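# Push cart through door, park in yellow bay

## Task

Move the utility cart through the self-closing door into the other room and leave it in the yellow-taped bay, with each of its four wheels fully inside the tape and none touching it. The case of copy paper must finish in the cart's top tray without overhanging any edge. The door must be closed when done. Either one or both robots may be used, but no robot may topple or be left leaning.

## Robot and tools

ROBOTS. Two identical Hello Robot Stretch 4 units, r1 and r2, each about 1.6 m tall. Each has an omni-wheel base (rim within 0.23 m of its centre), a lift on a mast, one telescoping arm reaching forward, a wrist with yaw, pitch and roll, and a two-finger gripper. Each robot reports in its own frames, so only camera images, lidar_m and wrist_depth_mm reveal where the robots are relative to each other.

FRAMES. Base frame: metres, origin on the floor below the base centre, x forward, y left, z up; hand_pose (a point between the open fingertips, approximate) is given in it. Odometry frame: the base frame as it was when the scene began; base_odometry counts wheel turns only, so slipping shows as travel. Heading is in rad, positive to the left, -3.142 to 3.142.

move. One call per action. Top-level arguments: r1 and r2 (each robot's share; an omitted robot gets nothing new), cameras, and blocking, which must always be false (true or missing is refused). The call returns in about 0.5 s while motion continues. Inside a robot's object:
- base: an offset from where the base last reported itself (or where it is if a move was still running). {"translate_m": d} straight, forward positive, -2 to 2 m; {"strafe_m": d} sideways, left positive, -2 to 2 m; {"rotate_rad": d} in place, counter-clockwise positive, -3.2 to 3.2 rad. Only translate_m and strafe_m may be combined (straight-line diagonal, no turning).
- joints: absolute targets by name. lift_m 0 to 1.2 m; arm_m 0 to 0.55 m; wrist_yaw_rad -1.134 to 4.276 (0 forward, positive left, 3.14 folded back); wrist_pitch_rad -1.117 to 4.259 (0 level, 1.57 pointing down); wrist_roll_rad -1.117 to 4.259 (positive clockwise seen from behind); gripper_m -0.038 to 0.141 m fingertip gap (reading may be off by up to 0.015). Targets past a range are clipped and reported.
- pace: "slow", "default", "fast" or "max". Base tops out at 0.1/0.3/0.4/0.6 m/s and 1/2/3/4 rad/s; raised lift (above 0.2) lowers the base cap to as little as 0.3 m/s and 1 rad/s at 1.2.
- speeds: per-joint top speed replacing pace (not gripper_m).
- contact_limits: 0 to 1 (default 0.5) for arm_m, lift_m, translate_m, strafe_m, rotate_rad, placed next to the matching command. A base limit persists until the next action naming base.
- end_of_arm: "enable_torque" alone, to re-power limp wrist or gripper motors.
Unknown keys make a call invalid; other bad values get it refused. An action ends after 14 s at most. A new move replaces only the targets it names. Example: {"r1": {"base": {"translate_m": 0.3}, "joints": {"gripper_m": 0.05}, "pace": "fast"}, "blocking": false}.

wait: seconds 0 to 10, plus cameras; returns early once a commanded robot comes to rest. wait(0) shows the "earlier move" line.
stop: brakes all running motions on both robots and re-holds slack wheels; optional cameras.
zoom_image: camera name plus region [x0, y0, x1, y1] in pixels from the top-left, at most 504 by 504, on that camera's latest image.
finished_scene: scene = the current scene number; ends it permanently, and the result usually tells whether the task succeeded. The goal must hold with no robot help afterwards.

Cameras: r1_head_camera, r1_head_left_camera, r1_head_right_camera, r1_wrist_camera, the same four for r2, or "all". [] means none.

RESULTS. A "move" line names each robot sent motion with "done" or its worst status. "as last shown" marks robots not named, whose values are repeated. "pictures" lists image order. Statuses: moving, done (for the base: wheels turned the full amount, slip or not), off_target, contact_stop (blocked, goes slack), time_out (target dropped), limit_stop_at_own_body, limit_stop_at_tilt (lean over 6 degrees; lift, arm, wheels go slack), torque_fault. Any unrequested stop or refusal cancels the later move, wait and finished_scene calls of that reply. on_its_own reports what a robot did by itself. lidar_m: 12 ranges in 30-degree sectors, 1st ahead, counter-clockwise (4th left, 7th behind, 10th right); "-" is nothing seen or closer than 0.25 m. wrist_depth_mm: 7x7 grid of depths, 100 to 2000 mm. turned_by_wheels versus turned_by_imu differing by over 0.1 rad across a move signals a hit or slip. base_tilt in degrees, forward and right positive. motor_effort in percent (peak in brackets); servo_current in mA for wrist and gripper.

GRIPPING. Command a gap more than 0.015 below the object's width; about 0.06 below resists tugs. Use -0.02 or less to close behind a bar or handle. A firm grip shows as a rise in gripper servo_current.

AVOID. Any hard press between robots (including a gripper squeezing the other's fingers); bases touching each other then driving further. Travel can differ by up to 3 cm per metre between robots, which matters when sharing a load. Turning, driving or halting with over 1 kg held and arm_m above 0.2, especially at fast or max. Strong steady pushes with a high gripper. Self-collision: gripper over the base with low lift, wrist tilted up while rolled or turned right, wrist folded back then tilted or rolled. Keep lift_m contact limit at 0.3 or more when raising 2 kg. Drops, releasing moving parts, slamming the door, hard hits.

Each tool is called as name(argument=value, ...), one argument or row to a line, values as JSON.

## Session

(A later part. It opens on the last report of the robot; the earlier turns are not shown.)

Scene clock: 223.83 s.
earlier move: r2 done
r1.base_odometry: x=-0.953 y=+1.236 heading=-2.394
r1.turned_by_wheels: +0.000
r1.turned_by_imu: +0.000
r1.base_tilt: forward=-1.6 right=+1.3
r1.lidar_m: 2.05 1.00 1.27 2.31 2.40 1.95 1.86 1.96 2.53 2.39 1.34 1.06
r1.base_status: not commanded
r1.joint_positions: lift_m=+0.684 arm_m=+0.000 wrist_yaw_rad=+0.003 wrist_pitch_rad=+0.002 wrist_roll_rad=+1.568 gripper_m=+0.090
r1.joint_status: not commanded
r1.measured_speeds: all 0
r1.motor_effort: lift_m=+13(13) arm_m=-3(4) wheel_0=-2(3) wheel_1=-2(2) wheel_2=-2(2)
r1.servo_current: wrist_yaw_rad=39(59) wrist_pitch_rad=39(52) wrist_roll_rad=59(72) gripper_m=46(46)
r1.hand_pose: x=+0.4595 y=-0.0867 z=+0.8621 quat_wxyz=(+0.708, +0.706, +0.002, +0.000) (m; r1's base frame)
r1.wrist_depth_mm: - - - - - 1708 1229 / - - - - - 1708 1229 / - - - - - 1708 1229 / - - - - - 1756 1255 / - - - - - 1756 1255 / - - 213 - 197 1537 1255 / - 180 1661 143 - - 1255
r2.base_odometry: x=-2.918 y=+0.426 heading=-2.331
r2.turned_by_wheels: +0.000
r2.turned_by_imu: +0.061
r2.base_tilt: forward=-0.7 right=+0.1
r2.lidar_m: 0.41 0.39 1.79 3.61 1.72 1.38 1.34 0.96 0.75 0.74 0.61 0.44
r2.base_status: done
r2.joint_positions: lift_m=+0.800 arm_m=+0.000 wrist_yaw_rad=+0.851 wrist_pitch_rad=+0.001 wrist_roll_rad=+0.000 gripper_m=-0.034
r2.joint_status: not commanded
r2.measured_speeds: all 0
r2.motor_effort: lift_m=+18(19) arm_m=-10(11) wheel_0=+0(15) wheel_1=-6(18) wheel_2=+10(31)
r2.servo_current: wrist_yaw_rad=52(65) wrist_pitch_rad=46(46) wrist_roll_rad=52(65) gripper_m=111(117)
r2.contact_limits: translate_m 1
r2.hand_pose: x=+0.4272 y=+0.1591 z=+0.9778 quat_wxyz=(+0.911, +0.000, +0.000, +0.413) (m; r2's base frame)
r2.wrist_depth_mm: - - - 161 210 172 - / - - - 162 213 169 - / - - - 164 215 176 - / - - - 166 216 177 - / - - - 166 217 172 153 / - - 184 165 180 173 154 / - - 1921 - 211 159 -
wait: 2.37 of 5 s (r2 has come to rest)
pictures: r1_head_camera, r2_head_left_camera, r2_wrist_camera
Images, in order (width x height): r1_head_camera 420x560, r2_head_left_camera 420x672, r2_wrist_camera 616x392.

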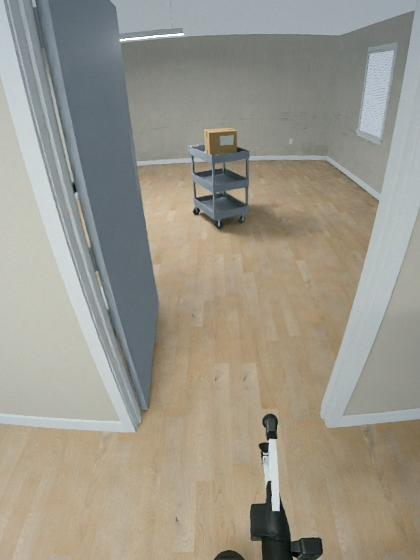

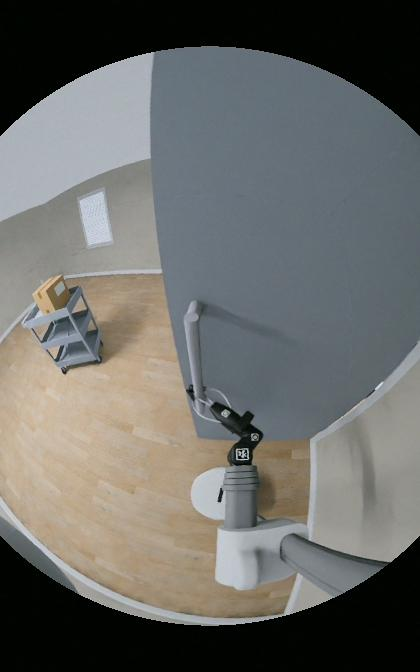

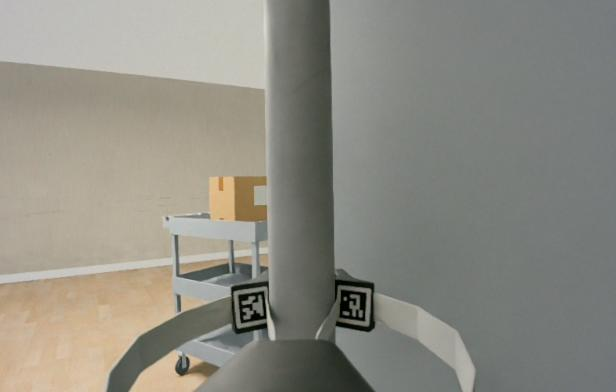

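move(
  r1={"base":{"translate_m":0.3,"strafe_m":-0.11}},
  blocking=false,
  cameras=[],
)

wait(
  seconds=3,
  cameras=[],
)

move(
  r1={"base":{"translate_m":1.7}},
  blocking=false,
  cameras=[],
)

wait(
  seconds=8,
  cameras=["r1_head_camera","r1_head_left_camera","r2_head_left_camera"],
)

Scene clock: 259.10 s.
move: r1 moving
r1.base_odometry: x=-0.984 y=+1.223 heading=-2.394
r1.turned_by_wheels: +0.000
r1.turned_by_imu: +0.000
r1.base_tilt: forward=-1.6 right=+1.3
r1.lidar_m: 3.31 1.00 1.26 2.33 2.42 1.98 1.88 2.01 2.49 2.38 1.28 1.02
r1.base_status: translate_m moving; strafe_m moving
r1.joint_positions: lift_m=+0.684 arm_m=+0.000 wrist_yaw_rad=+0.003 wrist_pitch_rad=+0.002 wrist_roll_rad=+1.568 gripper_m=+0.090
r1.joint_status: not commanded
r1.measured_speeds: translate_m=+0.121 strafe_m=-0.046 rotate_rad=-0.001 lift_m=+0.000 arm_m=+0.000 wrist_yaw_rad=-0.001 wrist_pitch_rad=+0.000 wrist_roll_rad=+0.000
r1.motor_effort: lift_m=+13(13) arm_m=-4(4) wheel_0=+9(9) wheel_1=+4(5) wheel_2=-9(10)
r1.servo_current: wrist_yaw_rad=46(52) wrist_pitch_rad=46(46) wrist_roll_rad=33(59) gripper_m=46(46)
r1.hand_pose: x=+0.4595 y=-0.0867 z=+0.8621 quat_wxyz=(+0.708, +0.706, +0.002, +0.000) (m; r1's base frame)
r1.wrist_depth_mm: - - - - - 1708 1205 / - - - - - 1756 1182 / - - - - - 1756 1229 / - - - - - 1808 1229 / - - - - - 1756 1255 / - - 212 - 197 1618 1255 / - 180 1756 143 - 153 1281
r2: as last shown
r2.turned_by_imu: +0.000
r2.base_tilt: forward=-0.6 right=+0.0
r2.lidar_m: 0.43 0.38 1.84 3.64 1.73 1.39 1.37 0.95 0.74 0.73 0.62 0.46
r2.motor_effort: lift_m=+18(19) arm_m=-10(10) wheel_0=+0(1) wheel_1=-7(7) wheel_2=+10(10)
r2.servo_current: wrist_yaw_rad=59(65) wrist_pitch_rad=39(46) wrist_roll_rad=46(52) gripper_m=111(117)
r2.contact_limits: translate_m 1
r2.wrist_depth_mm: - - - 161 211 173 - / - - - 162 213 169 - / - - - 164 215 175 - / - - - 166 216 177 - / - - - 166 217 172 153 / - - 185 165 179 173 154 / - - 1921 - 211 158 -
pictures: none
No camera images: "cameras" was empty.

Scene clock: 261.07 s.
earlier move: r1 done
r1.base_odometry: x=-1.248 y=+1.113 heading=-2.394
r1.turned_by_wheels: +0.000
r1.turned_by_imu: +0.000
r1.base_tilt: forward=-1.6 right=+1.3
r1.lidar_m: 3.04 0.83 0.85 2.31 2.51 2.25 2.17 2.27 2.38 2.30 0.93 0.75
r1.base_status: done
r1.joint_positions: lift_m=+0.684 arm_m=+0.000 wrist_yaw_rad=+0.002 wrist_pitch_rad=+0.002 wrist_roll_rad=+1.568 gripper_m=+0.090
r1.joint_status: not commanded
r1.measured_speeds: all 0
r1.motor_effort: lift_m=+13(13) arm_m=-3(4) wheel_0=+1(12) wheel_1=+3(6) wheel_2=-1(10)
r1.servo_current: wrist_yaw_rad=52(65) wrist_pitch_rad=39(52) wrist_roll_rad=46(65) gripper_m=39(46)
r1.hand_pose: x=+0.4595 y=-0.0867 z=+0.8621 quat_wxyz=(+0.708, +0.706, +0.002, +0.000) (m; r1's base frame)
r1.wrist_depth_mm: - - - - - 1708 1205 / - - - - - 1756 1205 / - - - - - 1708 1205 / - - - - - 1863 1255 / - - - - - 1708 1255 / - - 212 - 197 1537 1281 / - - - 150 - 1756 1255
r2.base_odometry: x=-2.918 y=+0.426 heading=-2.331
r2.turned_by_wheels: +0.000
r2.turned_by_imu: +0.000
r2.base_tilt: forward=-0.6 right=+0.0
r2.lidar_m: 0.41 0.35 1.82 3.61 1.74 1.39 1.35 0.98 0.76 0.74 0.58 0.44
r2.base_status: not commanded
r2.joint_positions: lift_m=+0.800 arm_m=+0.000 wrist_yaw_rad=+0.851 wrist_pitch_rad=+0.001 wrist_roll_rad=+0.000 gripper_m=-0.034
r2.joint_status: not commanded
r2.measured_speeds: all 0
r2.motor_effort: lift_m=+18(19) arm_m=-10(10) wheel_0=+0(1) wheel_1=-6(7) wheel_2=+10(10)
r2.servo_current: wrist_yaw_rad=46(65) wrist_pitch_rad=46(46) wrist_roll_rad=46(59) gripper_m=111(117)
r2.contact_limits: translate_m 1
r2.hand_pose: x=+0.4272 y=+0.1591 z=+0.9778 quat_wxyz=(+0.911, +0.000, +0.000, +0.413) (m; r2's base frame)
r2.wrist_depth_mm: - - - 162 211 172 - / - - - 163 211 169 - / - - - 163 214 175 - / - - - 165 216 177 - / - - - 166 217 172 153 / - - 184 165 180 173 154 / - - 1921 - 211 158 -
wait: 1.97 of 3 s (r1 has come to rest)
pictures: none
No camera images: "cameras" was empty.

Scene clock: 261.57 s.
move: r1 moving
r1.base_odometry: x=-1.271 y=+1.092 heading=-2.394
r1.turned_by_wheels: +0.000
r1.turned_by_imu: +0.000
r1.base_tilt: forward=-1.6 right=+1.3
r1.lidar_m: 3.02 0.81 0.83 2.20 2.54 2.30 2.16 2.28 2.37 2.28 0.86 0.72
r1.base_status: translate_m moving
r1.joint_positions: lift_m=+0.684 arm_m=+0.000 wrist_yaw_rad=+0.002 wrist_pitch_rad=+0.002 wrist_roll_rad=+1.568 gripper_m=+0.090
r1.joint_status: not commanded
r1.measured_speeds: translate_m=+0.122 strafe_m=+0.000 rotate_rad=+0.003 lift_m=+0.000 arm_m=+0.000 wrist_yaw_rad=+0.000 wrist_pitch_rad=+0.000 wrist_roll_rad=+0.000
r1.motor_effort: lift_m=+13(13) arm_m=-3(4) wheel_0=+7(8) wheel_1=+7(7) wheel_2=-7(10)
r1.servo_current: wrist_yaw_rad=46(65) wrist_pitch_rad=39(52) wrist_roll_rad=52(59) gripper_m=46(46)
r1.hand_pose: x=+0.4595 y=-0.0867 z=+0.8621 quat_wxyz=(+0.708, +0.706, +0.002, +0.000) (m; r1's base frame)
r1.wrist_depth_mm: - - - - - 1708 1205 / - - - - - 1756 1205 / - - - - - 1756 1229 / - - - - - 1756 1229 / - - - - - 1808 1255 / - - 211 - 198 1576 1281 / - - - 151 - 1808 1255
r2: as last shown
r2.base_tilt: forward=-0.7 right=+0.1
r2.lidar_m: 0.42 0.38 1.82 3.60 1.75 1.37 1.35 0.97 0.77 0.74 0.57 0.46
r2.motor_effort: lift_m=+18(19) arm_m=-10(10) wheel_0=+1(1) wheel_1=-7(7) wheel_2=+9(10)
r2.servo_current: wrist_yaw_rad=52(65) wrist_pitch_rad=39(46) wrist_roll_rad=46(52) gripper_m=111(111)
r2.contact_limits: translate_m 1
r2.wrist_depth_mm: - - - 161 211 172 - / - - - 162 211 169 - / - - - 164 213 176 - / - - - 166 216 176 - / - - - 166 217 172 153 / - - 185 165 180 173 154 / - - 1921 - 211 159 -
pictures: none
No camera images: "cameras" was empty.

Scene clock: 268.23 s.
earlier move: r1 done
r1.base_odometry: x=-2.494 y=-0.043 heading=-2.394
r1.turned_by_wheels: +0.000
r1.turned_by_imu: +0.000
r1.base_tilt: forward=-1.6 right=+1.3
r1.lidar_m: 1.38 3.58 2.59 0.61 0.60 0.82 3.97 0.99 1.31 2.24 2.33 3.16
r1.base_status: done
r1.joint_positions: lift_m=+0.684 arm_m=+0.000 wrist_yaw_rad=+0.002 wrist_pitch_rad=+0.002 wrist_roll_rad=+1.568 gripper_m=+0.090
r1.joint_status: not commanded
r1.measured_speeds: all 0
r1.motor_effort: lift_m=+14(14) arm_m=-4(4) wheel_0=+1(9) wheel_1=+2(7) wheel_2=+0(10)
r1.servo_current: wrist_yaw_rad=52(78) wrist_pitch_rad=46(52) wrist_roll_rad=46(65) gripper_m=46(52)
r1.hand_pose: x=+0.4595 y=-0.0867 z=+0.8620 quat_wxyz=(+0.708, +0.706, +0.002, +0.000) (m; r1's base frame)
r1.wrist_depth_mm: - - - - - 1708 1205 / - - - - - 1708 1229 / - - - - - 1708 1229 / - - - - - 1430 1255 / - - - 1366 - 1255 1205 / - - 213 1464 191 1160 1205 / - - - 151 - 1863 1281
r2.base_odometry: x=-2.918 y=+0.426 heading=-2.331
r2.turned_by_wheels: +0.000
r2.turned_by_imu: +0.001
r2.base_tilt: forward=-0.7 right=+0.1
r2.lidar_m: 0.42 0.38 1.80 3.60 1.76 1.39 1.33 0.96 0.77 0.74 0.62 0.45
r2.base_status: not commanded
r2.joint_positions: lift_m=+0.800 arm_m=+0.000 wrist_yaw_rad=+0.851 wrist_pitch_rad=+0.001 wrist_roll_rad=+0.000 gripper_m=-0.034
r2.joint_status: not commanded
r2.measured_speeds: all 0
r2.motor_effort: lift_m=+18(19) arm_m=-9(10) wheel_0=+1(1) wheel_1=-6(7) wheel_2=+9(10)
r2.servo_current: wrist_yaw_rad=59(65) wrist_pitch_rad=39(46) wrist_roll_rad=46(59) gripper_m=104(117)
r2.contact_limits: translate_m 1
r2.hand_pose: x=+0.4272 y=+0.1591 z=+0.9778 quat_wxyz=(+0.911, +0.000, +0.000, +0.413) (m; r2's base frame)
r2.wrist_depth_mm: - - - 161 210 172 - / - - - 163 213 169 - / - - - 164 215 176 - / - - - 166 217 177 - / - - - 166 217 172 153 / - - 183 165 179 173 154 / - - 1921 - 211 159 -
wait: 6.67 of 8 s (r1 has come to rest)
pictures: r1_head_camera, r1_head_left_camera, r2_head_left_camera
Images, in order (width x height): r1_head_camera 420x560, r1_head_left_camera 420x672, r2_head_left_camera 420x672.

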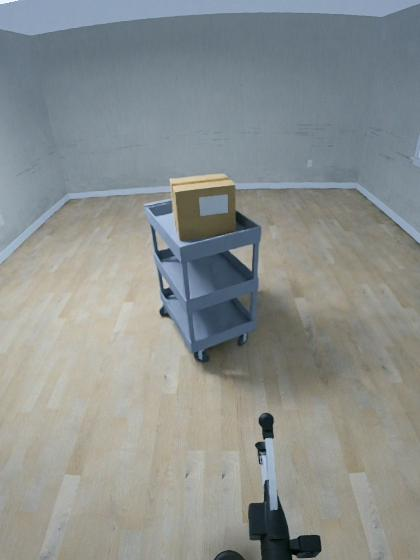

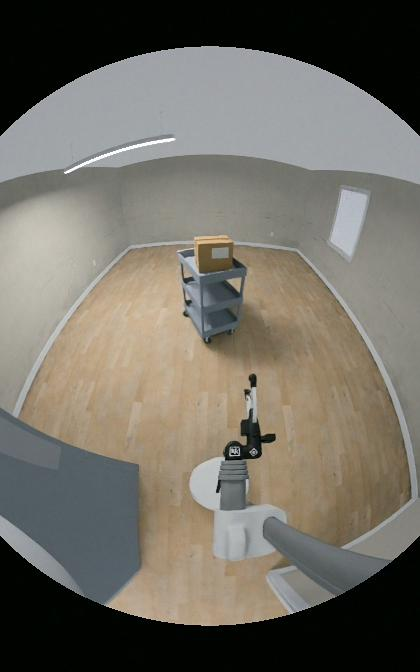

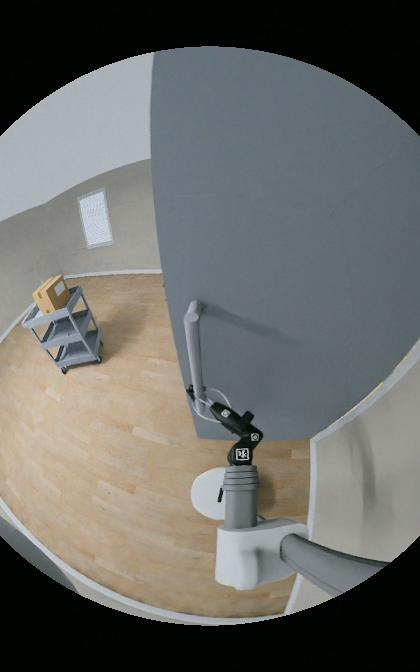

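move(
  r1={"base":{"translate_m":0.35}},
  blocking=false,
  cameras=[],
)

wait(
  seconds=3,
  cameras=[],
)

move(
  r1={"base":{"translate_m":0.55,"strafe_m":0.8}},
  blocking=false,
  cameras=[],
)

wait(
  seconds=6,
  cameras=[],
)

move(
  r1={"base":{"translate_m":1.95},"pace":"fast"},
  blocking=false,
  cameras=[],
)

wait(
  seconds=8,
  cameras=[],
)

move(
  r1={"base":{"rotate_rad":3.117}},
  blocking=false,
  cameras=[],
)

wait(
  seconds=5,
  cameras=["r1_head_camera","r1_head_left_camera"],
)

Scene clock: 284.30 s.
move: r1 moving
r1.base_odometry: x=-2.517 y=-0.065 heading=-2.393
r1.turned_by_wheels: +0.000
r1.turned_by_imu: +0.000
r1.base_tilt: forward=-1.6 right=+1.3
r1.lidar_m: 1.32 3.57 2.56 0.59 0.63 0.83 4.01 1.03 1.37 2.26 2.33 3.17
r1.base_status: translate_m moving
r1.joint_positions: lift_m=+0.684 arm_m=+0.000 wrist_yaw_rad=+0.002 wrist_pitch_rad=+0.002 wrist_roll_rad=+1.568 gripper_m=+0.090
r1.joint_status: not commanded
r1.measured_speeds: translate_m=+0.122 strafe_m=+0.000 rotate_rad=-0.002 lift_m=+0.000 arm_m=+0.000 wrist_yaw_rad=+0.000 wrist_pitch_rad=+0.000 wrist_roll_rad=+0.000
r1.motor_effort: lift_m=+13(14) arm_m=-3(4) wheel_0=+6(9) wheel_1=+5(7) wheel_2=-8(9)
r1.servo_current: wrist_yaw_rad=39(65) wrist_pitch_rad=33(52) wrist_roll_rad=46(59) gripper_m=39(46)
r1.hand_pose: x=+0.4595 y=-0.0867 z=+0.8620 quat_wxyz=(+0.708, +0.706, +0.002, +0.000) (m; r1's base frame)
r1.wrist_depth_mm: - - - - - 1708 1205 / - - - - - 1756 1205 / - - - - - 1756 1205 / - - - - - 1430 1229 / - - - 1336 - 1255 1182 / - - 212 1308 192 - 1182 / - - - 143 - 1808 1281
r2: as last shown
r2.turned_by_imu: +0.000
r2.base_tilt: forward=-0.6 right=+0.1
r2.lidar_m: 0.44 0.39 1.81 3.62 1.72 1.36 1.33 0.95 0.74 0.75 0.60 0.46
r2.motor_effort: lift_m=+18(18) arm_m=-10(10) wheel_0=+0(1) wheel_1=-7(7) wheel_2=+9(10)
r2.servo_current: wrist_yaw_rad=52(59) wrist_pitch_rad=46(46) wrist_roll_rad=52(52) gripper_m=104(117)
r2.contact_limits: translate_m 1
r2.wrist_depth_mm: - - - 161 211 173 - / - - - 162 212 168 - / - - - 164 214 176 - / - - - 165 216 177 - / - - - 166 217 172 153 / - - 185 165 179 173 154 / - - 1983 - 211 158 -
pictures: none
No camera images: "cameras" was empty.

Scene clock: 286.47 s.
earlier move: r1 done
r1.base_odometry: x=-2.750 y=-0.281 heading=-2.393
r1.turned_by_wheels: +0.000
r1.turned_by_imu: +0.000
r1.base_tilt: forward=-1.6 right=+1.3
r1.lidar_m: 1.02 1.36 2.58 2.47 0.67 0.87 - 1.33 1.79 2.26 2.34 3.16
r1.base_status: done
r1.joint_positions: lift_m=+0.684 arm_m=+0.000 wrist_yaw_rad=+0.002 wrist_pitch_rad=+0.002 wrist_roll_rad=+1.568 gripper_m=+0.090
r1.joint_status: not commanded
r1.measured_speeds: all 0
r1.motor_effort: lift_m=+13(14) arm_m=-3(4) wheel_0=+2(10) wheel_1=+2(8) wheel_2=+1(10)
r1.servo_current: wrist_yaw_rad=46(65) wrist_pitch_rad=39(52) wrist_roll_rad=39(72) gripper_m=46(52)
r1.hand_pose: x=+0.4595 y=-0.0867 z=+0.8620 quat_wxyz=(+0.708, +0.706, +0.002, +0.000) (m; r1's base frame)
r1.wrist_depth_mm: - - - - - 1708 1229 / - - - - - 1756 1205 / - - - - - 1756 1229 / - - - - - 1756 991 / - - - 1025 - - - / - - 213 991 196 - - / - - - 143 - 1808 1182
r2.base_odometry: x=-2.918 y=+0.426 heading=-2.331
r2.turned_by_wheels: +0.000
r2.turned_by_imu: +0.000
r2.base_tilt: forward=-0.6 right=+0.1
r2.lidar_m: 0.43 0.38 1.82 3.64 1.78 1.37 1.35 0.96 0.72 0.73 0.58 0.44
r2.base_status: not commanded
r2.joint_positions: lift_m=+0.800 arm_m=+0.000 wrist_yaw_rad=+0.851 wrist_pitch_rad=+0.001 wrist_roll_rad=+0.000 gripper_m=-0.034
r2.joint_status: not commanded
r2.measured_speeds: all 0
r2.motor_effort: lift_m=+18(19) arm_m=-10(10) wheel_0=+0(1) wheel_1=-6(7) wheel_2=+9(10)
r2.servo_current: wrist_yaw_rad=52(65) wrist_pitch_rad=39(46) wrist_roll_rad=46(59) gripper_m=111(117)
r2.contact_limits: translate_m 1
r2.hand_pose: x=+0.4272 y=+0.1591 z=+0.9778 quat_wxyz=(+0.911, +0.000, +0.000, +0.413) (m; r2's base frame)
r2.wrist_depth_mm: - - - 161 211 172 - / - - - 162 212 169 - / - - - 164 214 175 - / - - - 166 216 176 - / - - - 166 216 172 153 / - - 184 165 180 173 154 / - - 1983 - 211 158 -
wait: 2.17 of 3 s (r1 has come to rest)
pictures: none
No camera images: "cameras" was empty.

Scene clock: 286.97 s.
move: r1 moving
r1.base_odometry: x=-2.746 y=-0.313 heading=-2.393
r1.turned_by_wheels: +0.000
r1.turned_by_imu: +0.000
r1.base_tilt: forward=-1.6 right=+1.3
r1.lidar_m: 1.01 1.41 2.55 2.44 0.67 0.85 - 1.34 1.82 2.27 2.38 3.18
r1.base_status: translate_m moving; strafe_m moving
r1.joint_positions: lift_m=+0.684 arm_m=+0.000 wrist_yaw_rad=+0.002 wrist_pitch_rad=+0.002 wrist_roll_rad=+1.568 gripper_m=+0.090
r1.joint_status: not commanded
r1.measured_speeds: translate_m=+0.069 strafe_m=+0.101 rotate_rad=-0.006 lift_m=+0.000 arm_m=+0.000 wrist_yaw_rad=+0.000 wrist_pitch_rad=+0.000 wrist_roll_rad=+0.000
r1.motor_effort: lift_m=+14(14) arm_m=-4(4) wheel_0=-6(7) wheel_1=+8(11) wheel_2=-5(7)
r1.servo_current: wrist_yaw_rad=46(72) wrist_pitch_rad=33(46) wrist_roll_rad=52(65) gripper_m=46(46)
r1.hand_pose: x=+0.4595 y=-0.0867 z=+0.8620 quat_wxyz=(+0.708, +0.706, +0.002, +0.000) (m; r1's base frame)
r1.wrist_depth_mm: - - - - - 1661 1205 / - - - - - 1756 1229 / - - - - - 1808 1160 / - - - - - 1756 976 / - - 1060 1025 - - - / - - 212 1008 196 - - / - - - 143 - 798 -
r2: as last shown
r2.base_tilt: forward=-0.7 right=+0.1
r2.lidar_m: 0.43 0.39 1.81 3.62 1.73 1.37 1.35 0.98 0.74 0.74 0.61 0.45
r2.motor_effort: lift_m=+18(19) arm_m=-10(10) wheel_0=+0(0) wheel_1=-6(7) wheel_2=+10(10)
r2.servo_current: wrist_yaw_rad=59(65) wrist_pitch_rad=39(46) wrist_roll_rad=52(59) gripper_m=111(111)
r2.contact_limits: translate_m 1
r2.wrist_depth_mm: - - - 161 211 173 - / - - - 163 213 169 - / - - - 164 213 175 - / - - - 166 216 176 - / - - - 166 219 172 154 / - - 184 165 180 173 154 / - - 1921 - 211 158 -
pictures: none
No camera images: "cameras" was empty.

Scene clock: 291.20 s.
earlier move: r1 done
r1.base_odometry: x=-2.609 y=-1.242 heading=-2.393
r1.turned_by_wheels: +0.000
r1.turned_by_imu: +0.006
r1.base_tilt: forward=-1.6 right=+1.3
r1.lidar_m: 3.96 2.41 1.73 1.67 1.74 0.89 0.80 2.21 2.56 3.06 0.74 0.77
r1.base_status: done
r1.joint_positions: lift_m=+0.684 arm_m=+0.000 wrist_yaw_rad=+0.002 wrist_pitch_rad=+0.002 wrist_roll_rad=+1.568 gripper_m=+0.090
r1.joint_status: not commanded
r1.measured_speeds: all 0
r1.motor_effort: lift_m=+14(14) arm_m=-3(4) wheel_0=-1(9) wheel_1=+1(11) wheel_2=+0(7)
r1.servo_current: wrist_yaw_rad=59(72) wrist_pitch_rad=46(52) wrist_roll_rad=46(72) gripper_m=39(52)
r1.hand_pose: x=+0.4595 y=-0.0867 z=+0.8620 quat_wxyz=(+0.708, +0.706, +0.002, +0.000) (m; r1's base frame)
r1.wrist_depth_mm: - - - - - 866 917 / - - - - - 1464 1229 / - - - - - 1756 1229 / - - - - - 1808 1229 / - - - - - 1756 1255 / - - 212 - 196 1618 1229 / - - - 151 - 1808 1255
r2.base_odometry: x=-2.918 y=+0.426 heading=-2.331
r2.turned_by_wheels: +0.000
r2.turned_by_imu: +0.001
r2.base_tilt: forward=-0.7 right=+0.0
r2.lidar_m: 0.42 0.39 0.90 1.08 1.76 1.39 1.34 0.95 0.73 0.74 0.61 0.45
r2.base_status: not commanded
r2.joint_positions: lift_m=+0.800 arm_m=+0.000 wrist_yaw_rad=+0.851 wrist_pitch_rad=+0.001 wrist_roll_rad=+0.000 gripper_m=-0.034
r2.joint_status: not commanded
r2.measured_speeds: all 0
r2.motor_effort: lift_m=+19(19) arm_m=-10(10) wheel_0=+1(1) wheel_1=-7(7) wheel_2=+9(10)
r2.servo_current: wrist_yaw_rad=52(65) wrist_pitch_rad=39(46) wrist_roll_rad=46(59) gripper_m=111(124)
r2.contact_limits: translate_m 1
r2.hand_pose: x=+0.4272 y=+0.1591 z=+0.9778 quat_wxyz=(+0.911, +0.000, +0.000, +0.413) (m; r2's base frame)
r2.wrist_depth_mm: - - - 161 211 172 - / - - - 162 213 169 - / - - - 164 214 175 - / - 842 - 165 216 177 - / - - - 166 218 172 153 / - - 185 165 180 173 154 / - - 1921 - 211 159 -
wait: 4.23 of 6 s (r1 has come to rest)
pictures: none
No camera images: "cameras" was empty.

Scene clock: 291.70 s.
move: r1 moving
r1.base_odometry: x=-2.644 y=-1.274 heading=-2.393
r1.turned_by_wheels: +0.000
r1.turned_by_imu: +0.000
r1.base_tilt: forward=-1.6 right=+1.3
r1.lidar_m: 3.91 2.42 1.77 1.68 1.75 0.93 0.86 2.24 2.65 3.05 0.71 0.76
r1.base_status: translate_m moving
r1.joint_positions: lift_m=+0.684 arm_m=+0.000 wrist_yaw_rad=+0.002 wrist_pitch_rad=+0.002 wrist_roll_rad=+1.568 gripper_m=+0.090
r1.joint_status: not commanded
r1.measured_speeds: translate_m=+0.184 strafe_m=-0.002 rotate_rad=-0.002 lift_m=+0.000 arm_m=+0.000 wrist_yaw_rad=+0.000 wrist_pitch_rad=+0.000 wrist_roll_rad=+0.000
r1.motor_effort: lift_m=+14(14) arm_m=-3(4) wheel_0=+7(8) wheel_1=+5(7) wheel_2=-11(11)
r1.servo_current: wrist_yaw_rad=52(59) wrist_pitch_rad=39(46) wrist_roll_rad=52(59) gripper_m=46(46)
r1.hand_pose: x=+0.4595 y=-0.0867 z=+0.8620 quat_wxyz=(+0.708, +0.706, +0.002, +0.000) (m; r1's base frame)
r1.wrist_depth_mm: - - - - - 854 891 / - - - 750 - - 1205 / - - - - - 1708 1205 / - - - - - 1808 1255 / - - - - - 1756 1255 / - - 213 - 196 1618 1281 / - - - 151 - 1808 1229
r2: as last shown
r2.turned_by_imu: +0.000
r2.base_tilt: forward=-0.6 right=+0.0
r2.lidar_m: 0.43 0.40 0.97 1.09 1.74 1.38 1.35 0.98 0.74 0.75 0.59 0.45
r2.motor_effort: lift_m=+18(19) arm_m=-10(10) wheel_0=+0(0) wheel_1=-7(7) wheel_2=+10(10)
r2.servo_current: wrist_yaw_rad=52(59) wrist_pitch_rad=46(46) wrist_roll_rad=26(59) gripper_m=117(117)
r2.contact_limits: translate_m 1
r2.wrist_depth_mm: - - - 161 211 172 - / - - - 162 212 169 - / - - - 164 216 176 - / - 891 - 166 217 177 - / - - - 166 217 172 154 / - - 184 165 180 173 154 / - - - - 211 158 -
pictures: none
No camera images: "cameras" was empty.

Scene clock: 297.50 s.
earlier move: r1 done
r1.base_odometry: x=-4.038 y=-2.569 heading=-2.393
r1.turned_by_wheels: +0.000
r1.turned_by_imu: +0.000
r1.base_tilt: forward=-1.6 right=+1.3
r1.lidar_m: 2.02 2.10 1.79 1.69 1.77 2.43 2.80 0.88 0.94 2.98 2.93 2.12
r1.base_status: done
r1.joint_positions: lift_m=+0.684 arm_m=+0.000 wrist_yaw_rad=+0.002 wrist_pitch_rad=+0.002 wrist_roll_rad=+1.568 gripper_m=+0.090
r1.joint_status: not commanded
r1.measured_speeds: all 0
r1.motor_effort: lift_m=+14(14) arm_m=-4(4) wheel_0=+0(10) wheel_1=-1(9) wheel_2=+2(13)
r1.servo_current: wrist_yaw_rad=52(65) wrist_pitch_rad=46(52) wrist_roll_rad=33(72) gripper_m=39(52)
r1.hand_pose: x=+0.4595 y=-0.0867 z=+0.8620 quat_wxyz=(+0.708, +0.706, +0.002, +0.000) (m; r1's base frame)
r1.wrist_depth_mm: - - - - - 1618 1205 / - - - - - 1618 1205 / - - - - - 1661 1229 / - - - - - 1708 1255 / - - - - - 1708 1255 / - - 195 - 187 1576 1255 / - 139 - 139 - - 1229
r2.base_odometry: x=-2.918 y=+0.426 heading=-2.331
r2.turned_by_wheels: +0.000
r2.turned_by_imu: +0.001
r2.base_tilt: forward=-0.7 right=+0.0
r2.lidar_m: 0.43 0.40 1.80 2.82 1.75 1.38 1.35 0.97 0.78 0.73 0.63 0.44
r2.base_status: not commanded
r2.joint_positions: lift_m=+0.800 arm_m=+0.000 wrist_yaw_rad=+0.851 wrist_pitch_rad=+0.001 wrist_roll_rad=+0.000 gripper_m=-0.034
r2.joint_status: not commanded
r2.measured_speeds: all 0
r2.motor_effort: lift_m=+18(19) arm_m=-10(10) wheel_0=+0(1) wheel_1=-6(7) wheel_2=+9(10)
r2.servo_current: wrist_yaw_rad=59(65) wrist_pitch_rad=39(46) wrist_roll_rad=46(65) gripper_m=104(117)
r2.contact_limits: translate_m 1
r2.hand_pose: x=+0.4272 y=+0.1591 z=+0.9778 quat_wxyz=(+0.911, +0.000, +0.000, +0.413) (m; r2's base frame)
r2.wrist_depth_mm: - - - 162 211 173 - / - - - 162 212 169 - / - - - 164 213 176 - / - - - 165 216 176 - / - - - 166 217 172 153 / - - 185 165 180 173 154 / - - 1921 - 211 159 -
wait: 5.80 of 8 s (r1 has come to rest)
pictures: none
No camera images: "cameras" was empty.

Scene clock: 298.00 s.
move: r1 moving
r1.base_odometry: x=-4.038 y=-2.569 heading=-2.141
r1.turned_by_wheels: +0.252
r1.turned_by_imu: +0.253
r1.base_tilt: forward=-1.6 right=+1.3
r1.lidar_m: 2.02 2.00 1.69 1.67 1.95 2.84 0.89 0.87 3.03 2.99 2.41 2.04
r1.base_status: rotate_rad moving
r1.joint_positions: lift_m=+0.684 arm_m=+0.000 wrist_yaw_rad=+0.002 wrist_pitch_rad=+0.002 wrist_roll_rad=+1.568 gripper_m=+0.090
r1.joint_status: not commanded
r1.measured_speeds: translate_m=+0.000 strafe_m=+0.000 rotate_rad=+0.974 lift_m=+0.000 arm_m=+0.000 wrist_yaw_rad=+0.000 wrist_pitch_rad=+0.000 wrist_roll_rad=+0.000
r1.motor_effort: lift_m=+13(14) arm_m=-4(4) wheel_0=-6(9) wheel_1=-7(8) wheel_2=-7(8)
r1.servo_current: wrist_yaw_rad=52(65) wrist_pitch_rad=39(52) wrist_roll_rad=59(59) gripper_m=39(46)
r1.hand_pose: x=+0.4595 y=-0.0868 z=+0.8620 quat_wxyz=(+0.708, +0.706, +0.001, +0.000) (m; r1's base frame)
r1.wrist_depth_mm: - - - - - 1464 1229 / - - - - - 1499 1229 / - - - - - 1576 1229 / - - - - - 1661 1229 / - - - - - 1661 1255 / - - 196 - 187 1618 1229 / - 139 - 139 - 1756 1281
r2: as last shown
r2.turned_by_imu: +0.000
r2.base_tilt: forward=-0.6 right=+0.1
r2.lidar_m: 0.43 0.38 1.80 2.84 1.73 1.38 1.35 0.94 0.76 0.72 0.61 0.46
r2.motor_effort: lift_m=+18(18) arm_m=-10(10) wheel_0=+0(0) wheel_1=-7(7) wheel_2=+10(10)
r2.servo_current: wrist_yaw_rad=39(59) wrist_pitch_rad=39(46) wrist_roll_rad=46(65) gripper_m=117(117)
r2.contact_limits: translate_m 1
r2.wrist_depth_mm: - - - 161 211 172 - / - - - 162 213 168 - / - - - 164 214 175 - / - - - 165 216 176 - / - - - 166 217 172 153 / - - 184 165 180 173 154 / - - 1983 - 211 158 -
pictures: none
No camera images: "cameras" was empty.

Scene clock: 300.37 s.
earlier move: r1 done
r1.base_odometry: x=-4.038 y=-2.569 heading=+0.724
r1.turned_by_wheels: +2.864
r1.turned_by_imu: +2.879
r1.base_tilt: forward=-1.6 right=+1.2
r1.lidar_m: 2.74 0.85 0.92 2.97 3.04 2.15 2.02 2.08 1.83 1.69 1.72 2.26
r1.base_status: done
r1.joint_positions: lift_m=+0.684 arm_m=+0.000 wrist_yaw_rad=+0.002 wrist_pitch_rad=+0.002 wrist_roll_rad=+1.568 gripper_m=+0.090
r1.joint_status: not commanded
r1.measured_speeds: all 0
r1.motor_effort: lift_m=+13(14) arm_m=-4(4) wheel_0=-1(9) wheel_1=-1(9) wheel_2=-1(9)
r1.servo_current: wrist_yaw_rad=52(72) wrist_pitch_rad=33(52) wrist_roll_rad=39(59) gripper_m=39(52)
r1.hand_pose: x=+0.4595 y=-0.0868 z=+0.8620 quat_wxyz=(+0.708, +0.706, +0.001, +0.000) (m; r1's base frame)
r1.wrist_depth_mm: - - - - - 1708 1205 / - - - - - 1756 1205 / - - - - - 1756 1229 / - - - - - 1756 1229 / - - - - - 1756 1229 / - - 213 - 197 1576 1255 / - - - 150 - 1808 1281
r2.base_odometry: x=-2.918 y=+0.426 heading=-2.331
r2.turned_by_wheels: +0.000
r2.turned_by_imu: +0.000
r2.base_tilt: forward=-0.7 right=+0.1
r2.lidar_m: 0.44 0.39 1.82 2.58 1.75 1.39 1.34 0.93 0.74 0.74 0.61 0.45
r2.base_status: not commanded
r2.joint_positions: lift_m=+0.800 arm_m=+0.000 wrist_yaw_rad=+0.851 wrist_pitch_rad=+0.001 wrist_roll_rad=+0.000 gripper_m=-0.034
r2.joint_status: not commanded
r2.measured_speeds: all 0
r2.motor_effort: lift_m=+18(19) arm_m=-10(10) wheel_0=+0(1) wheel_1=-7(7) wheel_2=+10(10)
r2.servo_current: wrist_yaw_rad=59(65) wrist_pitch_rad=39(46) wrist_roll_rad=39(65) gripper_m=111(117)
r2.contact_limits: translate_m 1
r2.hand_pose: x=+0.4272 y=+0.1591 z=+0.9778 quat_wxyz=(+0.911, +0.000, +0.000, +0.413) (m; r2's base frame)
r2.wrist_depth_mm: - - - 161 211 172 - / - - - 163 212 169 - / - - - 164 214 175 - / - - - 166 216 176 - / - - - 166 217 172 154 / - - 184 165 179 173 154 / - - 1983 - 211 158 -
wait: 2.37 of 5 s (r1 has come to rest)
pictures: r1_head_camera, r1_head_left_camera
Images, in order (width x height): r1_head_camera 420x560, r1_head_left_camera 420x672.

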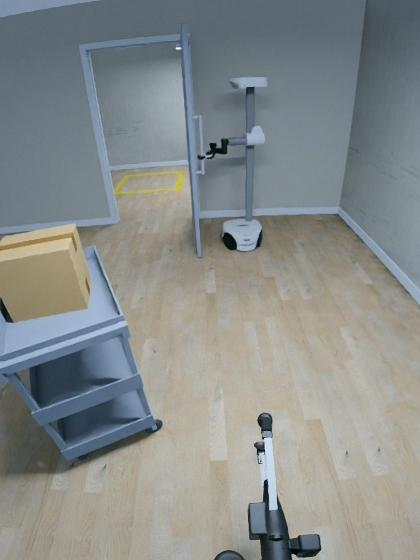

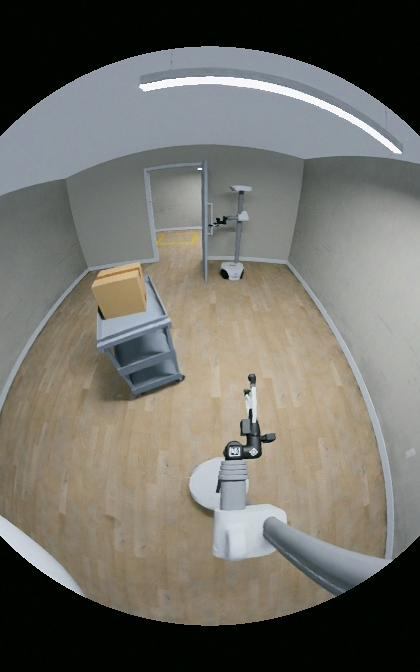

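move(
  blocking=false,
  cameras=[],
  r1={"base":{"strafe_m":0.55}},
)

wait(
  seconds=5,
  cameras=["r1_head_camera","r1_head_left_camera","r1_wrist_camera"],
)

Scene clock: 322.53 s.
move: r1 moving
r1.base_odometry: x=-4.062 y=-2.542 heading=+0.724
r1.turned_by_wheels: +0.000
r1.turned_by_imu: +0.000
r1.base_tilt: forward=-1.6 right=+1.3
r1.lidar_m: 2.72 0.86 0.89 2.95 3.03 2.14 2.03 2.12 1.86 1.70 1.79 2.37
r1.base_status: strafe_m moving
r1.joint_positions: lift_m=+0.684 arm_m=+0.000 wrist_yaw_rad=+0.002 wrist_pitch_rad=+0.002 wrist_roll_rad=+1.568 gripper_m=+0.090
r1.joint_status: not commanded
r1.measured_speeds: translate_m=+0.000 strafe_m=+0.140 rotate_rad=-0.001 lift_m=+0.000 arm_m=+0.000 wrist_yaw_rad=+0.000 wrist_pitch_rad=+0.000 wrist_roll_rad=+0.000
r1.motor_effort: lift_m=+13(14) arm_m=-4(4) wheel_0=-10(10) wheel_1=+9(10) wheel_2=-1(1)
r1.servo_current: wrist_yaw_rad=65(65) wrist_pitch_rad=46(46) wrist_roll_rad=46(65) gripper_m=39(46)
r1.hand_pose: x=+0.4595 y=-0.0868 z=+0.8620 quat_wxyz=(+0.708, +0.706, +0.001, +0.000) (m; r1's base frame)
r1.wrist_depth_mm: - - - - - 1708 1229 / - - - - - 1708 1255 / - - - - - 1708 1205 / - - - - - 1808 1229 / - - - - - 1756 1255 / - - 213 - 197 1576 1255 / - - - 150 - 1808 1255
r2: as last shown
r2.base_tilt: forward=-0.6 right=+0.1
r2.lidar_m: 0.42 0.38 1.82 2.56 1.75 1.37 1.36 0.95 0.74 0.75 0.62 0.44
r2.motor_effort: lift_m=+18(19) arm_m=-10(10) wheel_0=+0(1) wheel_1=-6(7) wheel_2=+9(10)
r2.servo_current: wrist_yaw_rad=52(65) wrist_pitch_rad=39(39) wrist_roll_rad=52(59) gripper_m=117(117)
r2.contact_limits: translate_m 1
r2.wrist_depth_mm: - - - 161 211 172 - / - - - 162 212 168 - / - - - 164 214 175 - / - - - 165 216 176 - / - - - 166 217 173 154 / - - 184 165 180 173 154 / - - 1983 - 211 159 -
pictures: none
No camera images: "cameras" was empty.

Scene clock: 325.20 s.
earlier move: r1 done
r1.base_odometry: x=-4.402 y=-2.157 heading=+0.723
r1.turned_by_wheels: +0.000
r1.turned_by_imu: +0.003
r1.base_tilt: forward=-1.6 right=+1.2
r1.lidar_m: 0.65 0.62 2.62 2.43 2.50 2.17 2.04 2.13 2.40 2.26 2.32 2.91
r1.base_status: done
r1.joint_positions: lift_m=+0.684 arm_m=+0.000 wrist_yaw_rad=+0.002 wrist_pitch_rad=+0.002 wrist_roll_rad=+1.568 gripper_m=+0.090
r1.joint_status: not commanded
r1.measured_speeds: all 0
r1.motor_effort: lift_m=+13(14) arm_m=-4(4) wheel_0=-2(11) wheel_1=+0(11) wheel_2=+0(2)
r1.servo_current: wrist_yaw_rad=46(65) wrist_pitch_rad=46(52) wrist_roll_rad=52(65) gripper_m=39(52)
r1.hand_pose: x=+0.4595 y=-0.0868 z=+0.8620 quat_wxyz=(+0.708, +0.706, +0.001, +0.000) (m; r1's base frame)
r1.wrist_depth_mm: - - - - - 1708 1205 / - - - - - 1708 1229 / - - - - - 1756 1229 / - - - - - 732 1118 / - - - 591 - - 585 / - - 213 559 193 - 544 / - - 723 143 - - 517
r2.base_odometry: x=-2.918 y=+0.426 heading=-2.331
r2.turned_by_wheels: +0.000
r2.turned_by_imu: +0.000
r2.base_tilt: forward=-0.7 right=+0.0
r2.lidar_m: 0.43 0.39 1.81 3.64 1.75 1.38 1.36 0.95 0.75 0.74 0.61 0.46
r2.base_status: not commanded
r2.joint_positions: lift_m=+0.800 arm_m=+0.000 wrist_yaw_rad=+0.851 wrist_pitch_rad=+0.001 wrist_roll_rad=+0.000 gripper_m=-0.034
r2.joint_status: not commanded
r2.measured_speeds: all 0
r2.motor_effort: lift_m=+18(19) arm_m=-10(10) wheel_0=+0(1) wheel_1=-7(7) wheel_2=+9(10)
r2.servo_current: wrist_yaw_rad=52(65) wrist_pitch_rad=33(46) wrist_roll_rad=39(59) gripper_m=111(117)
r2.contact_limits: translate_m 1
r2.hand_pose: x=+0.4272 y=+0.1591 z=+0.9778 quat_wxyz=(+0.911, +0.000, +0.000, +0.413) (m; r2's base frame)
r2.wrist_depth_mm: - - - 161 211 173 - / - - - 163 212 169 - / - - - 164 214 176 - / - - - 166 215 176 - / - - - 166 216 172 154 / - - 184 165 179 173 154 / - - 1983 - 211 158 -
wait: 2.67 of 5 s (r1 has come to rest)
pictures: r1_head_camera, r1_head_left_camera, r1_wrist_camera
Images, in order (width x height): r1_head_camera 420x560, r1_head_left_camera 420x672, r1_wrist_camera 616x392.

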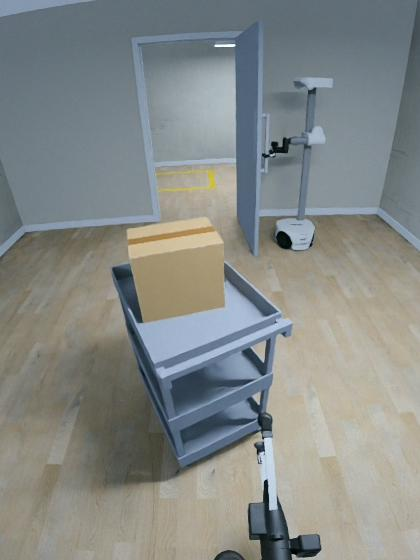

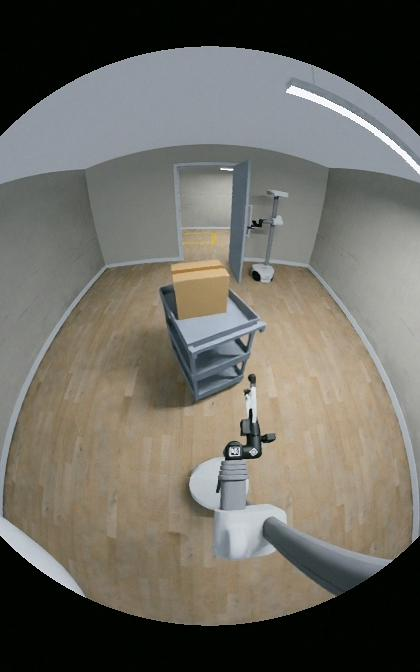

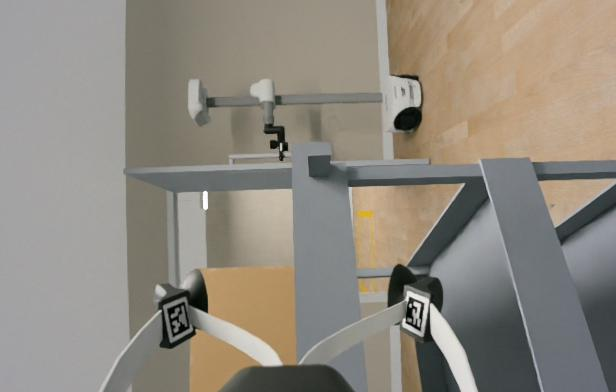

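move(
  blocking=false,
  cameras=[],
  r1={"base":{"strafe_m":0.17,"translate_m":0.2}},
)

wait(
  seconds=4,
  cameras=["r1_head_camera","r1_wrist_camera"],
)

Scene clock: 334.83 s.
move: r1 moving
r1.base_odometry: x=-4.397 y=-2.124 heading=+0.723
r1.turned_by_wheels: +0.000
r1.turned_by_imu: +0.000
r1.base_tilt: forward=-1.6 right=+1.2
r1.lidar_m: 0.60 0.61 2.56 2.42 2.48 2.22 2.08 2.17 2.43 2.27 2.36 0.82
r1.base_status: translate_m moving; strafe_m moving
r1.joint_positions: lift_m=+0.684 arm_m=+0.000 wrist_yaw_rad=+0.002 wrist_pitch_rad=+0.002 wrist_roll_rad=+1.568 gripper_m=+0.090
r1.joint_status: not commanded
r1.measured_speeds: translate_m=+0.099 strafe_m=+0.085 rotate_rad=+0.000 lift_m=+0.000 arm_m=+0.000 wrist_yaw_rad=+0.000 wrist_pitch_rad=+0.000 wrist_roll_rad=+0.000
r1.motor_effort: lift_m=+14(14) arm_m=-3(4) wheel_0=-7(7) wheel_1=+8(11) wheel_2=-6(7)
r1.servo_current: wrist_yaw_rad=46(65) wrist_pitch_rad=46(46) wrist_roll_rad=59(65) gripper_m=39(46)
r1.hand_pose: x=+0.4595 y=-0.0868 z=+0.8620 quat_wxyz=(+0.708, +0.706, +0.001, +0.000) (m; r1's base frame)
r1.wrist_depth_mm: - - - - - 1708 1229 / - - - - - 1661 1182 / - - - - - 1756 1160 / - - - 634 - 741 661 / - - - - - - 564 / - - 212 480 193 - 521 / - - 699 143 - - -
r2: as last shown
r2.base_tilt: forward=-0.6 right=+0.0
r2.lidar_m: 0.42 0.38 1.82 3.65 1.74 1.40 1.33 0.96 0.75 0.74 0.59 0.44
r2.motor_effort: lift_m=+18(19) arm_m=-10(10) wheel_0=+0(1) wheel_1=-6(7) wheel_2=+9(10)
r2.servo_current: wrist_yaw_rad=59(59) wrist_pitch_rad=39(46) wrist_roll_rad=46(59) gripper_m=111(117)
r2.contact_limits: translate_m 1
r2.wrist_depth_mm: - - - 161 211 172 - / - - - 162 212 169 - / - - - 164 215 176 - / - - - 166 216 176 - / - - - 166 217 173 154 / - - 184 165 179 173 154 / - - 1983 - 212 158 -
pictures: none
No camera images: "cameras" was empty.

Scene clock: 336.60 s.
earlier move: r1 done
r1.base_odometry: x=-4.364 y=-1.897 heading=+0.723
r1.turned_by_wheels: +0.000
r1.turned_by_imu: +0.001
r1.base_tilt: forward=-1.6 right=+1.2
r1.lidar_m: 0.42 0.82 2.46 2.28 2.31 2.40 2.24 2.33 2.55 2.41 2.48 0.53
r1.base_status: done
r1.joint_positions: lift_m=+0.684 arm_m=+0.000 wrist_yaw_rad=+0.002 wrist_pitch_rad=+0.002 wrist_roll_rad=+1.568 gripper_m=+0.090
r1.joint_status: not commanded
r1.measured_speeds: all 0
r1.motor_effort: lift_m=+14(14) arm_m=-4(4) wheel_0=-2(7) wheel_1=-2(11) wheel_2=+0(8)
r1.servo_current: wrist_yaw_rad=39(78) wrist_pitch_rad=39(52) wrist_roll_rad=46(65) gripper_m=39(46)
r1.hand_pose: x=+0.4595 y=-0.0868 z=+0.8620 quat_wxyz=(+0.708, +0.706, +0.001, +0.000) (m; r1's base frame)
r1.wrist_depth_mm: - - - 449 459 462 466 / - - - - - 1863 - / - - - - - - - / - - 569 564 349 - - / - - 549 535 314 - - / - - 215 241 190 - - / - 504 508 143 274 - -
r2.base_odometry: x=-2.918 y=+0.426 heading=-2.331
r2.turned_by_wheels: +0.000
r2.turned_by_imu: +0.000
r2.base_tilt: forward=-0.6 right=+0.0
r2.lidar_m: 0.43 0.38 1.80 3.57 1.74 1.37 1.33 0.95 0.75 0.75 0.60 0.45
r2.base_status: not commanded
r2.joint_positions: lift_m=+0.800 arm_m=+0.000 wrist_yaw_rad=+0.851 wrist_pitch_rad=+0.001 wrist_roll_rad=+0.000 gripper_m=-0.034
r2.joint_status: not commanded
r2.measured_speeds: all 0
r2.motor_effort: lift_m=+18(19) arm_m=-10(10) wheel_0=+0(1) wheel_1=-6(7) wheel_2=+9(10)
r2.servo_current: wrist_yaw_rad=33(72) wrist_pitch_rad=46(46) wrist_roll_rad=46(59) gripper_m=111(117)
r2.contact_limits: translate_m 1
r2.hand_pose: x=+0.4272 y=+0.1591 z=+0.9778 quat_wxyz=(+0.911, +0.000, +0.000, +0.413) (m; r2's base frame)
r2.wrist_depth_mm: - - - 161 211 172 - / - - - 163 212 169 - / - - - 164 215 175 - / - - - 165 216 176 - / - - - 166 217 172 153 / - - 185 165 180 174 154 / - - 1921 - 211 158 -
wait: 1.77 of 4 s (r1 has come to rest)
pictures: r1_head_camera, r1_wrist_camera
Images, in order (width x height): r1_head_camera 420x560, r1_wrist_camera 616x392.

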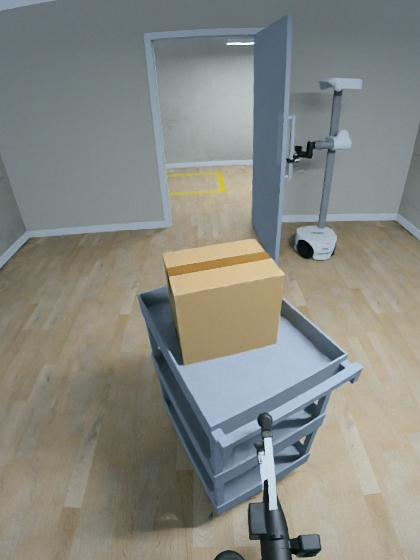

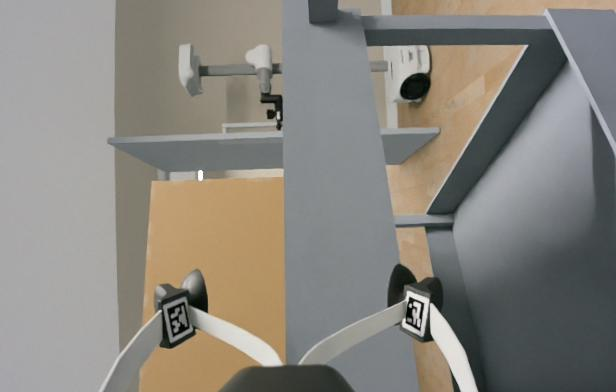

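move(
  blocking=false,
  cameras=[],
  r1={"base":{"strafe_m":-0.05,"translate_m":0.1},"pace":"slow"},
)

wait(
  seconds=4,
  cameras=["r1_head_camera","r1_wrist_camera"],
)

Scene clock: 343.23 s.
move: r1 moving
r1.base_odometry: x=-4.351 y=-1.894 heading=+0.723
r1.turned_by_wheels: +0.000
r1.turned_by_imu: +0.000
r1.base_tilt: forward=-1.6 right=+1.3
r1.lidar_m: 0.40 0.74 2.46 2.27 2.33 2.39 2.25 2.36 2.56 2.41 2.46 0.53
r1.base_status: translate_m moving; strafe_m moving
r1.joint_positions: lift_m=+0.684 arm_m=+0.000 wrist_yaw_rad=+0.002 wrist_pitch_rad=+0.002 wrist_roll_rad=+1.568 gripper_m=+0.090
r1.joint_status: not commanded
r1.measured_speeds: translate_m=+0.048 strafe_m=-0.024 rotate_rad=+0.002 lift_m=+0.000 arm_m=+0.000 wrist_yaw_rad=+0.000 wrist_pitch_rad=+0.000 wrist_roll_rad=+0.000
r1.motor_effort: lift_m=+14(14) arm_m=-4(4) wheel_0=+4(6) wheel_1=+0(3) wheel_2=-8(8)
r1.servo_current: wrist_yaw_rad=52(59) wrist_pitch_rad=39(46) wrist_roll_rad=46(59) gripper_m=33(46)
r1.hand_pose: x=+0.4595 y=-0.0868 z=+0.8620 quat_wxyz=(+0.708, +0.706, +0.001, +0.000) (m; r1's base frame)
r1.wrist_depth_mm: - - - - 449 452 452 / - - - 322 - 1863 - / - - - - - - - / - - 554 549 340 - - / - - 535 525 307 - - / - - 215 235 189 - - / - 496 496 143 270 - -
r2: as last shown
r2.base_tilt: forward=-0.7 right=+0.1
r2.lidar_m: 0.42 0.38 1.81 3.60 1.73 1.38 1.34 0.98 0.74 0.73 0.62 0.43
r2.motor_effort: lift_m=+18(19) arm_m=-10(10) wheel_0=+0(0) wheel_1=-7(7) wheel_2=+10(10)
r2.servo_current: wrist_yaw_rad=59(59) wrist_pitch_rad=39(46) wrist_roll_rad=46(52) gripper_m=104(111)
r2.contact_limits: translate_m 1
r2.wrist_depth_mm: - - - 162 211 172 - / - - - 162 212 169 - / - - - 163 215 175 - / - - - 166 216 176 - / - - - 166 217 172 153 / - - 185 164 180 172 154 / - - 1921 - 211 158 -
pictures: none
No camera images: "cameras" was empty.

Scene clock: 345.03 s.
earlier move: r1 done
r1.base_odometry: x=-4.256 y=-1.868 heading=+0.723
r1.turned_by_wheels: +0.000
r1.turned_by_imu: +0.000
r1.base_tilt: forward=-1.6 right=+1.2
r1.lidar_m: 0.32 0.40 2.50 2.34 2.42 2.50 2.35 2.44 2.51 2.36 2.43 0.47
r1.base_status: done
r1.joint_positions: lift_m=+0.684 arm_m=+0.000 wrist_yaw_rad=+0.002 wrist_pitch_rad=+0.002 wrist_roll_rad=+1.568 gripper_m=+0.090
r1.joint_status: not commanded
r1.measured_speeds: all 0
r1.motor_effort: lift_m=+14(14) arm_m=-4(4) wheel_0=+4(8) wheel_1=+4(5) wheel_2=-3(8)
r1.servo_current: wrist_yaw_rad=39(65) wrist_pitch_rad=52(52) wrist_roll_rad=52(78) gripper_m=46(46)
r1.hand_pose: x=+0.4595 y=-0.0868 z=+0.8620 quat_wxyz=(+0.708, +0.706, +0.001, +0.000) (m; r1's base frame)
r1.wrist_depth_mm: - - - 325 - 1576 1138 / - - - - 364 1537 445 / - - - 237 315 1756 - / - - - - 278 1921 - / - - 469 250 254 - - / - 449 215 185 198 - - / - 433 436 143 223 - -
r2.base_odometry: x=-2.918 y=+0.426 heading=-2.331
r2.turned_by_wheels: +0.000
r2.turned_by_imu: +0.000
r2.base_tilt: forward=-0.7 right=+0.1
r2.lidar_m: 0.42 0.41 1.84 3.62 1.75 1.39 1.36 0.99 0.76 0.74 0.62 0.45
r2.base_status: not commanded
r2.joint_positions: lift_m=+0.800 arm_m=+0.000 wrist_yaw_rad=+0.851 wrist_pitch_rad=+0.001 wrist_roll_rad=+0.000 gripper_m=-0.034
r2.joint_status: not commanded
r2.measured_speeds: all 0
r2.motor_effort: lift_m=+19(19) arm_m=-10(10) wheel_0=+0(0) wheel_1=-6(7) wheel_2=+10(10)
r2.servo_current: wrist_yaw_rad=52(59) wrist_pitch_rad=39(46) wrist_roll_rad=59(59) gripper_m=104(111)
r2.contact_limits: translate_m 1
r2.hand_pose: x=+0.4272 y=+0.1591 z=+0.9778 quat_wxyz=(+0.911, +0.000, +0.000, +0.413) (m; r2's base frame)
r2.wrist_depth_mm: - - - 161 211 173 - / - - - 163 213 169 - / - - - 164 214 176 - / - - - 166 215 176 - / - - - 166 217 172 153 / - - 184 165 179 173 154 / - - 1983 - 211 159 -
wait: 1.80 of 4 s (r1 has come to rest)
pictures: r1_head_camera, r1_wrist_camera
Images, in order (width x height): r1_head_camera 420x560, r1_wrist_camera 616x392.

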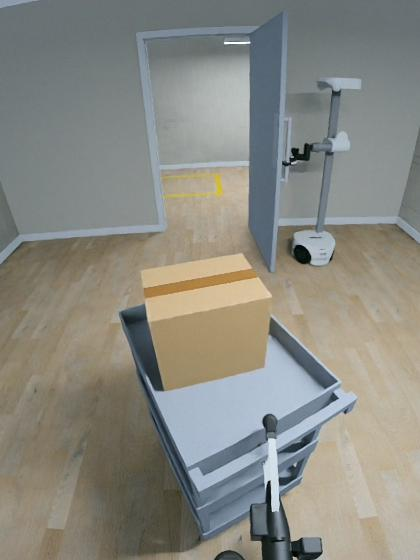

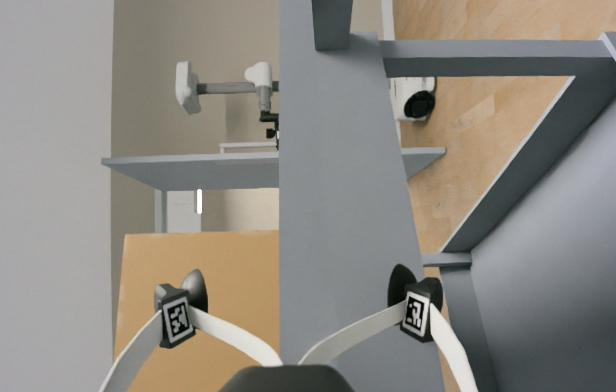

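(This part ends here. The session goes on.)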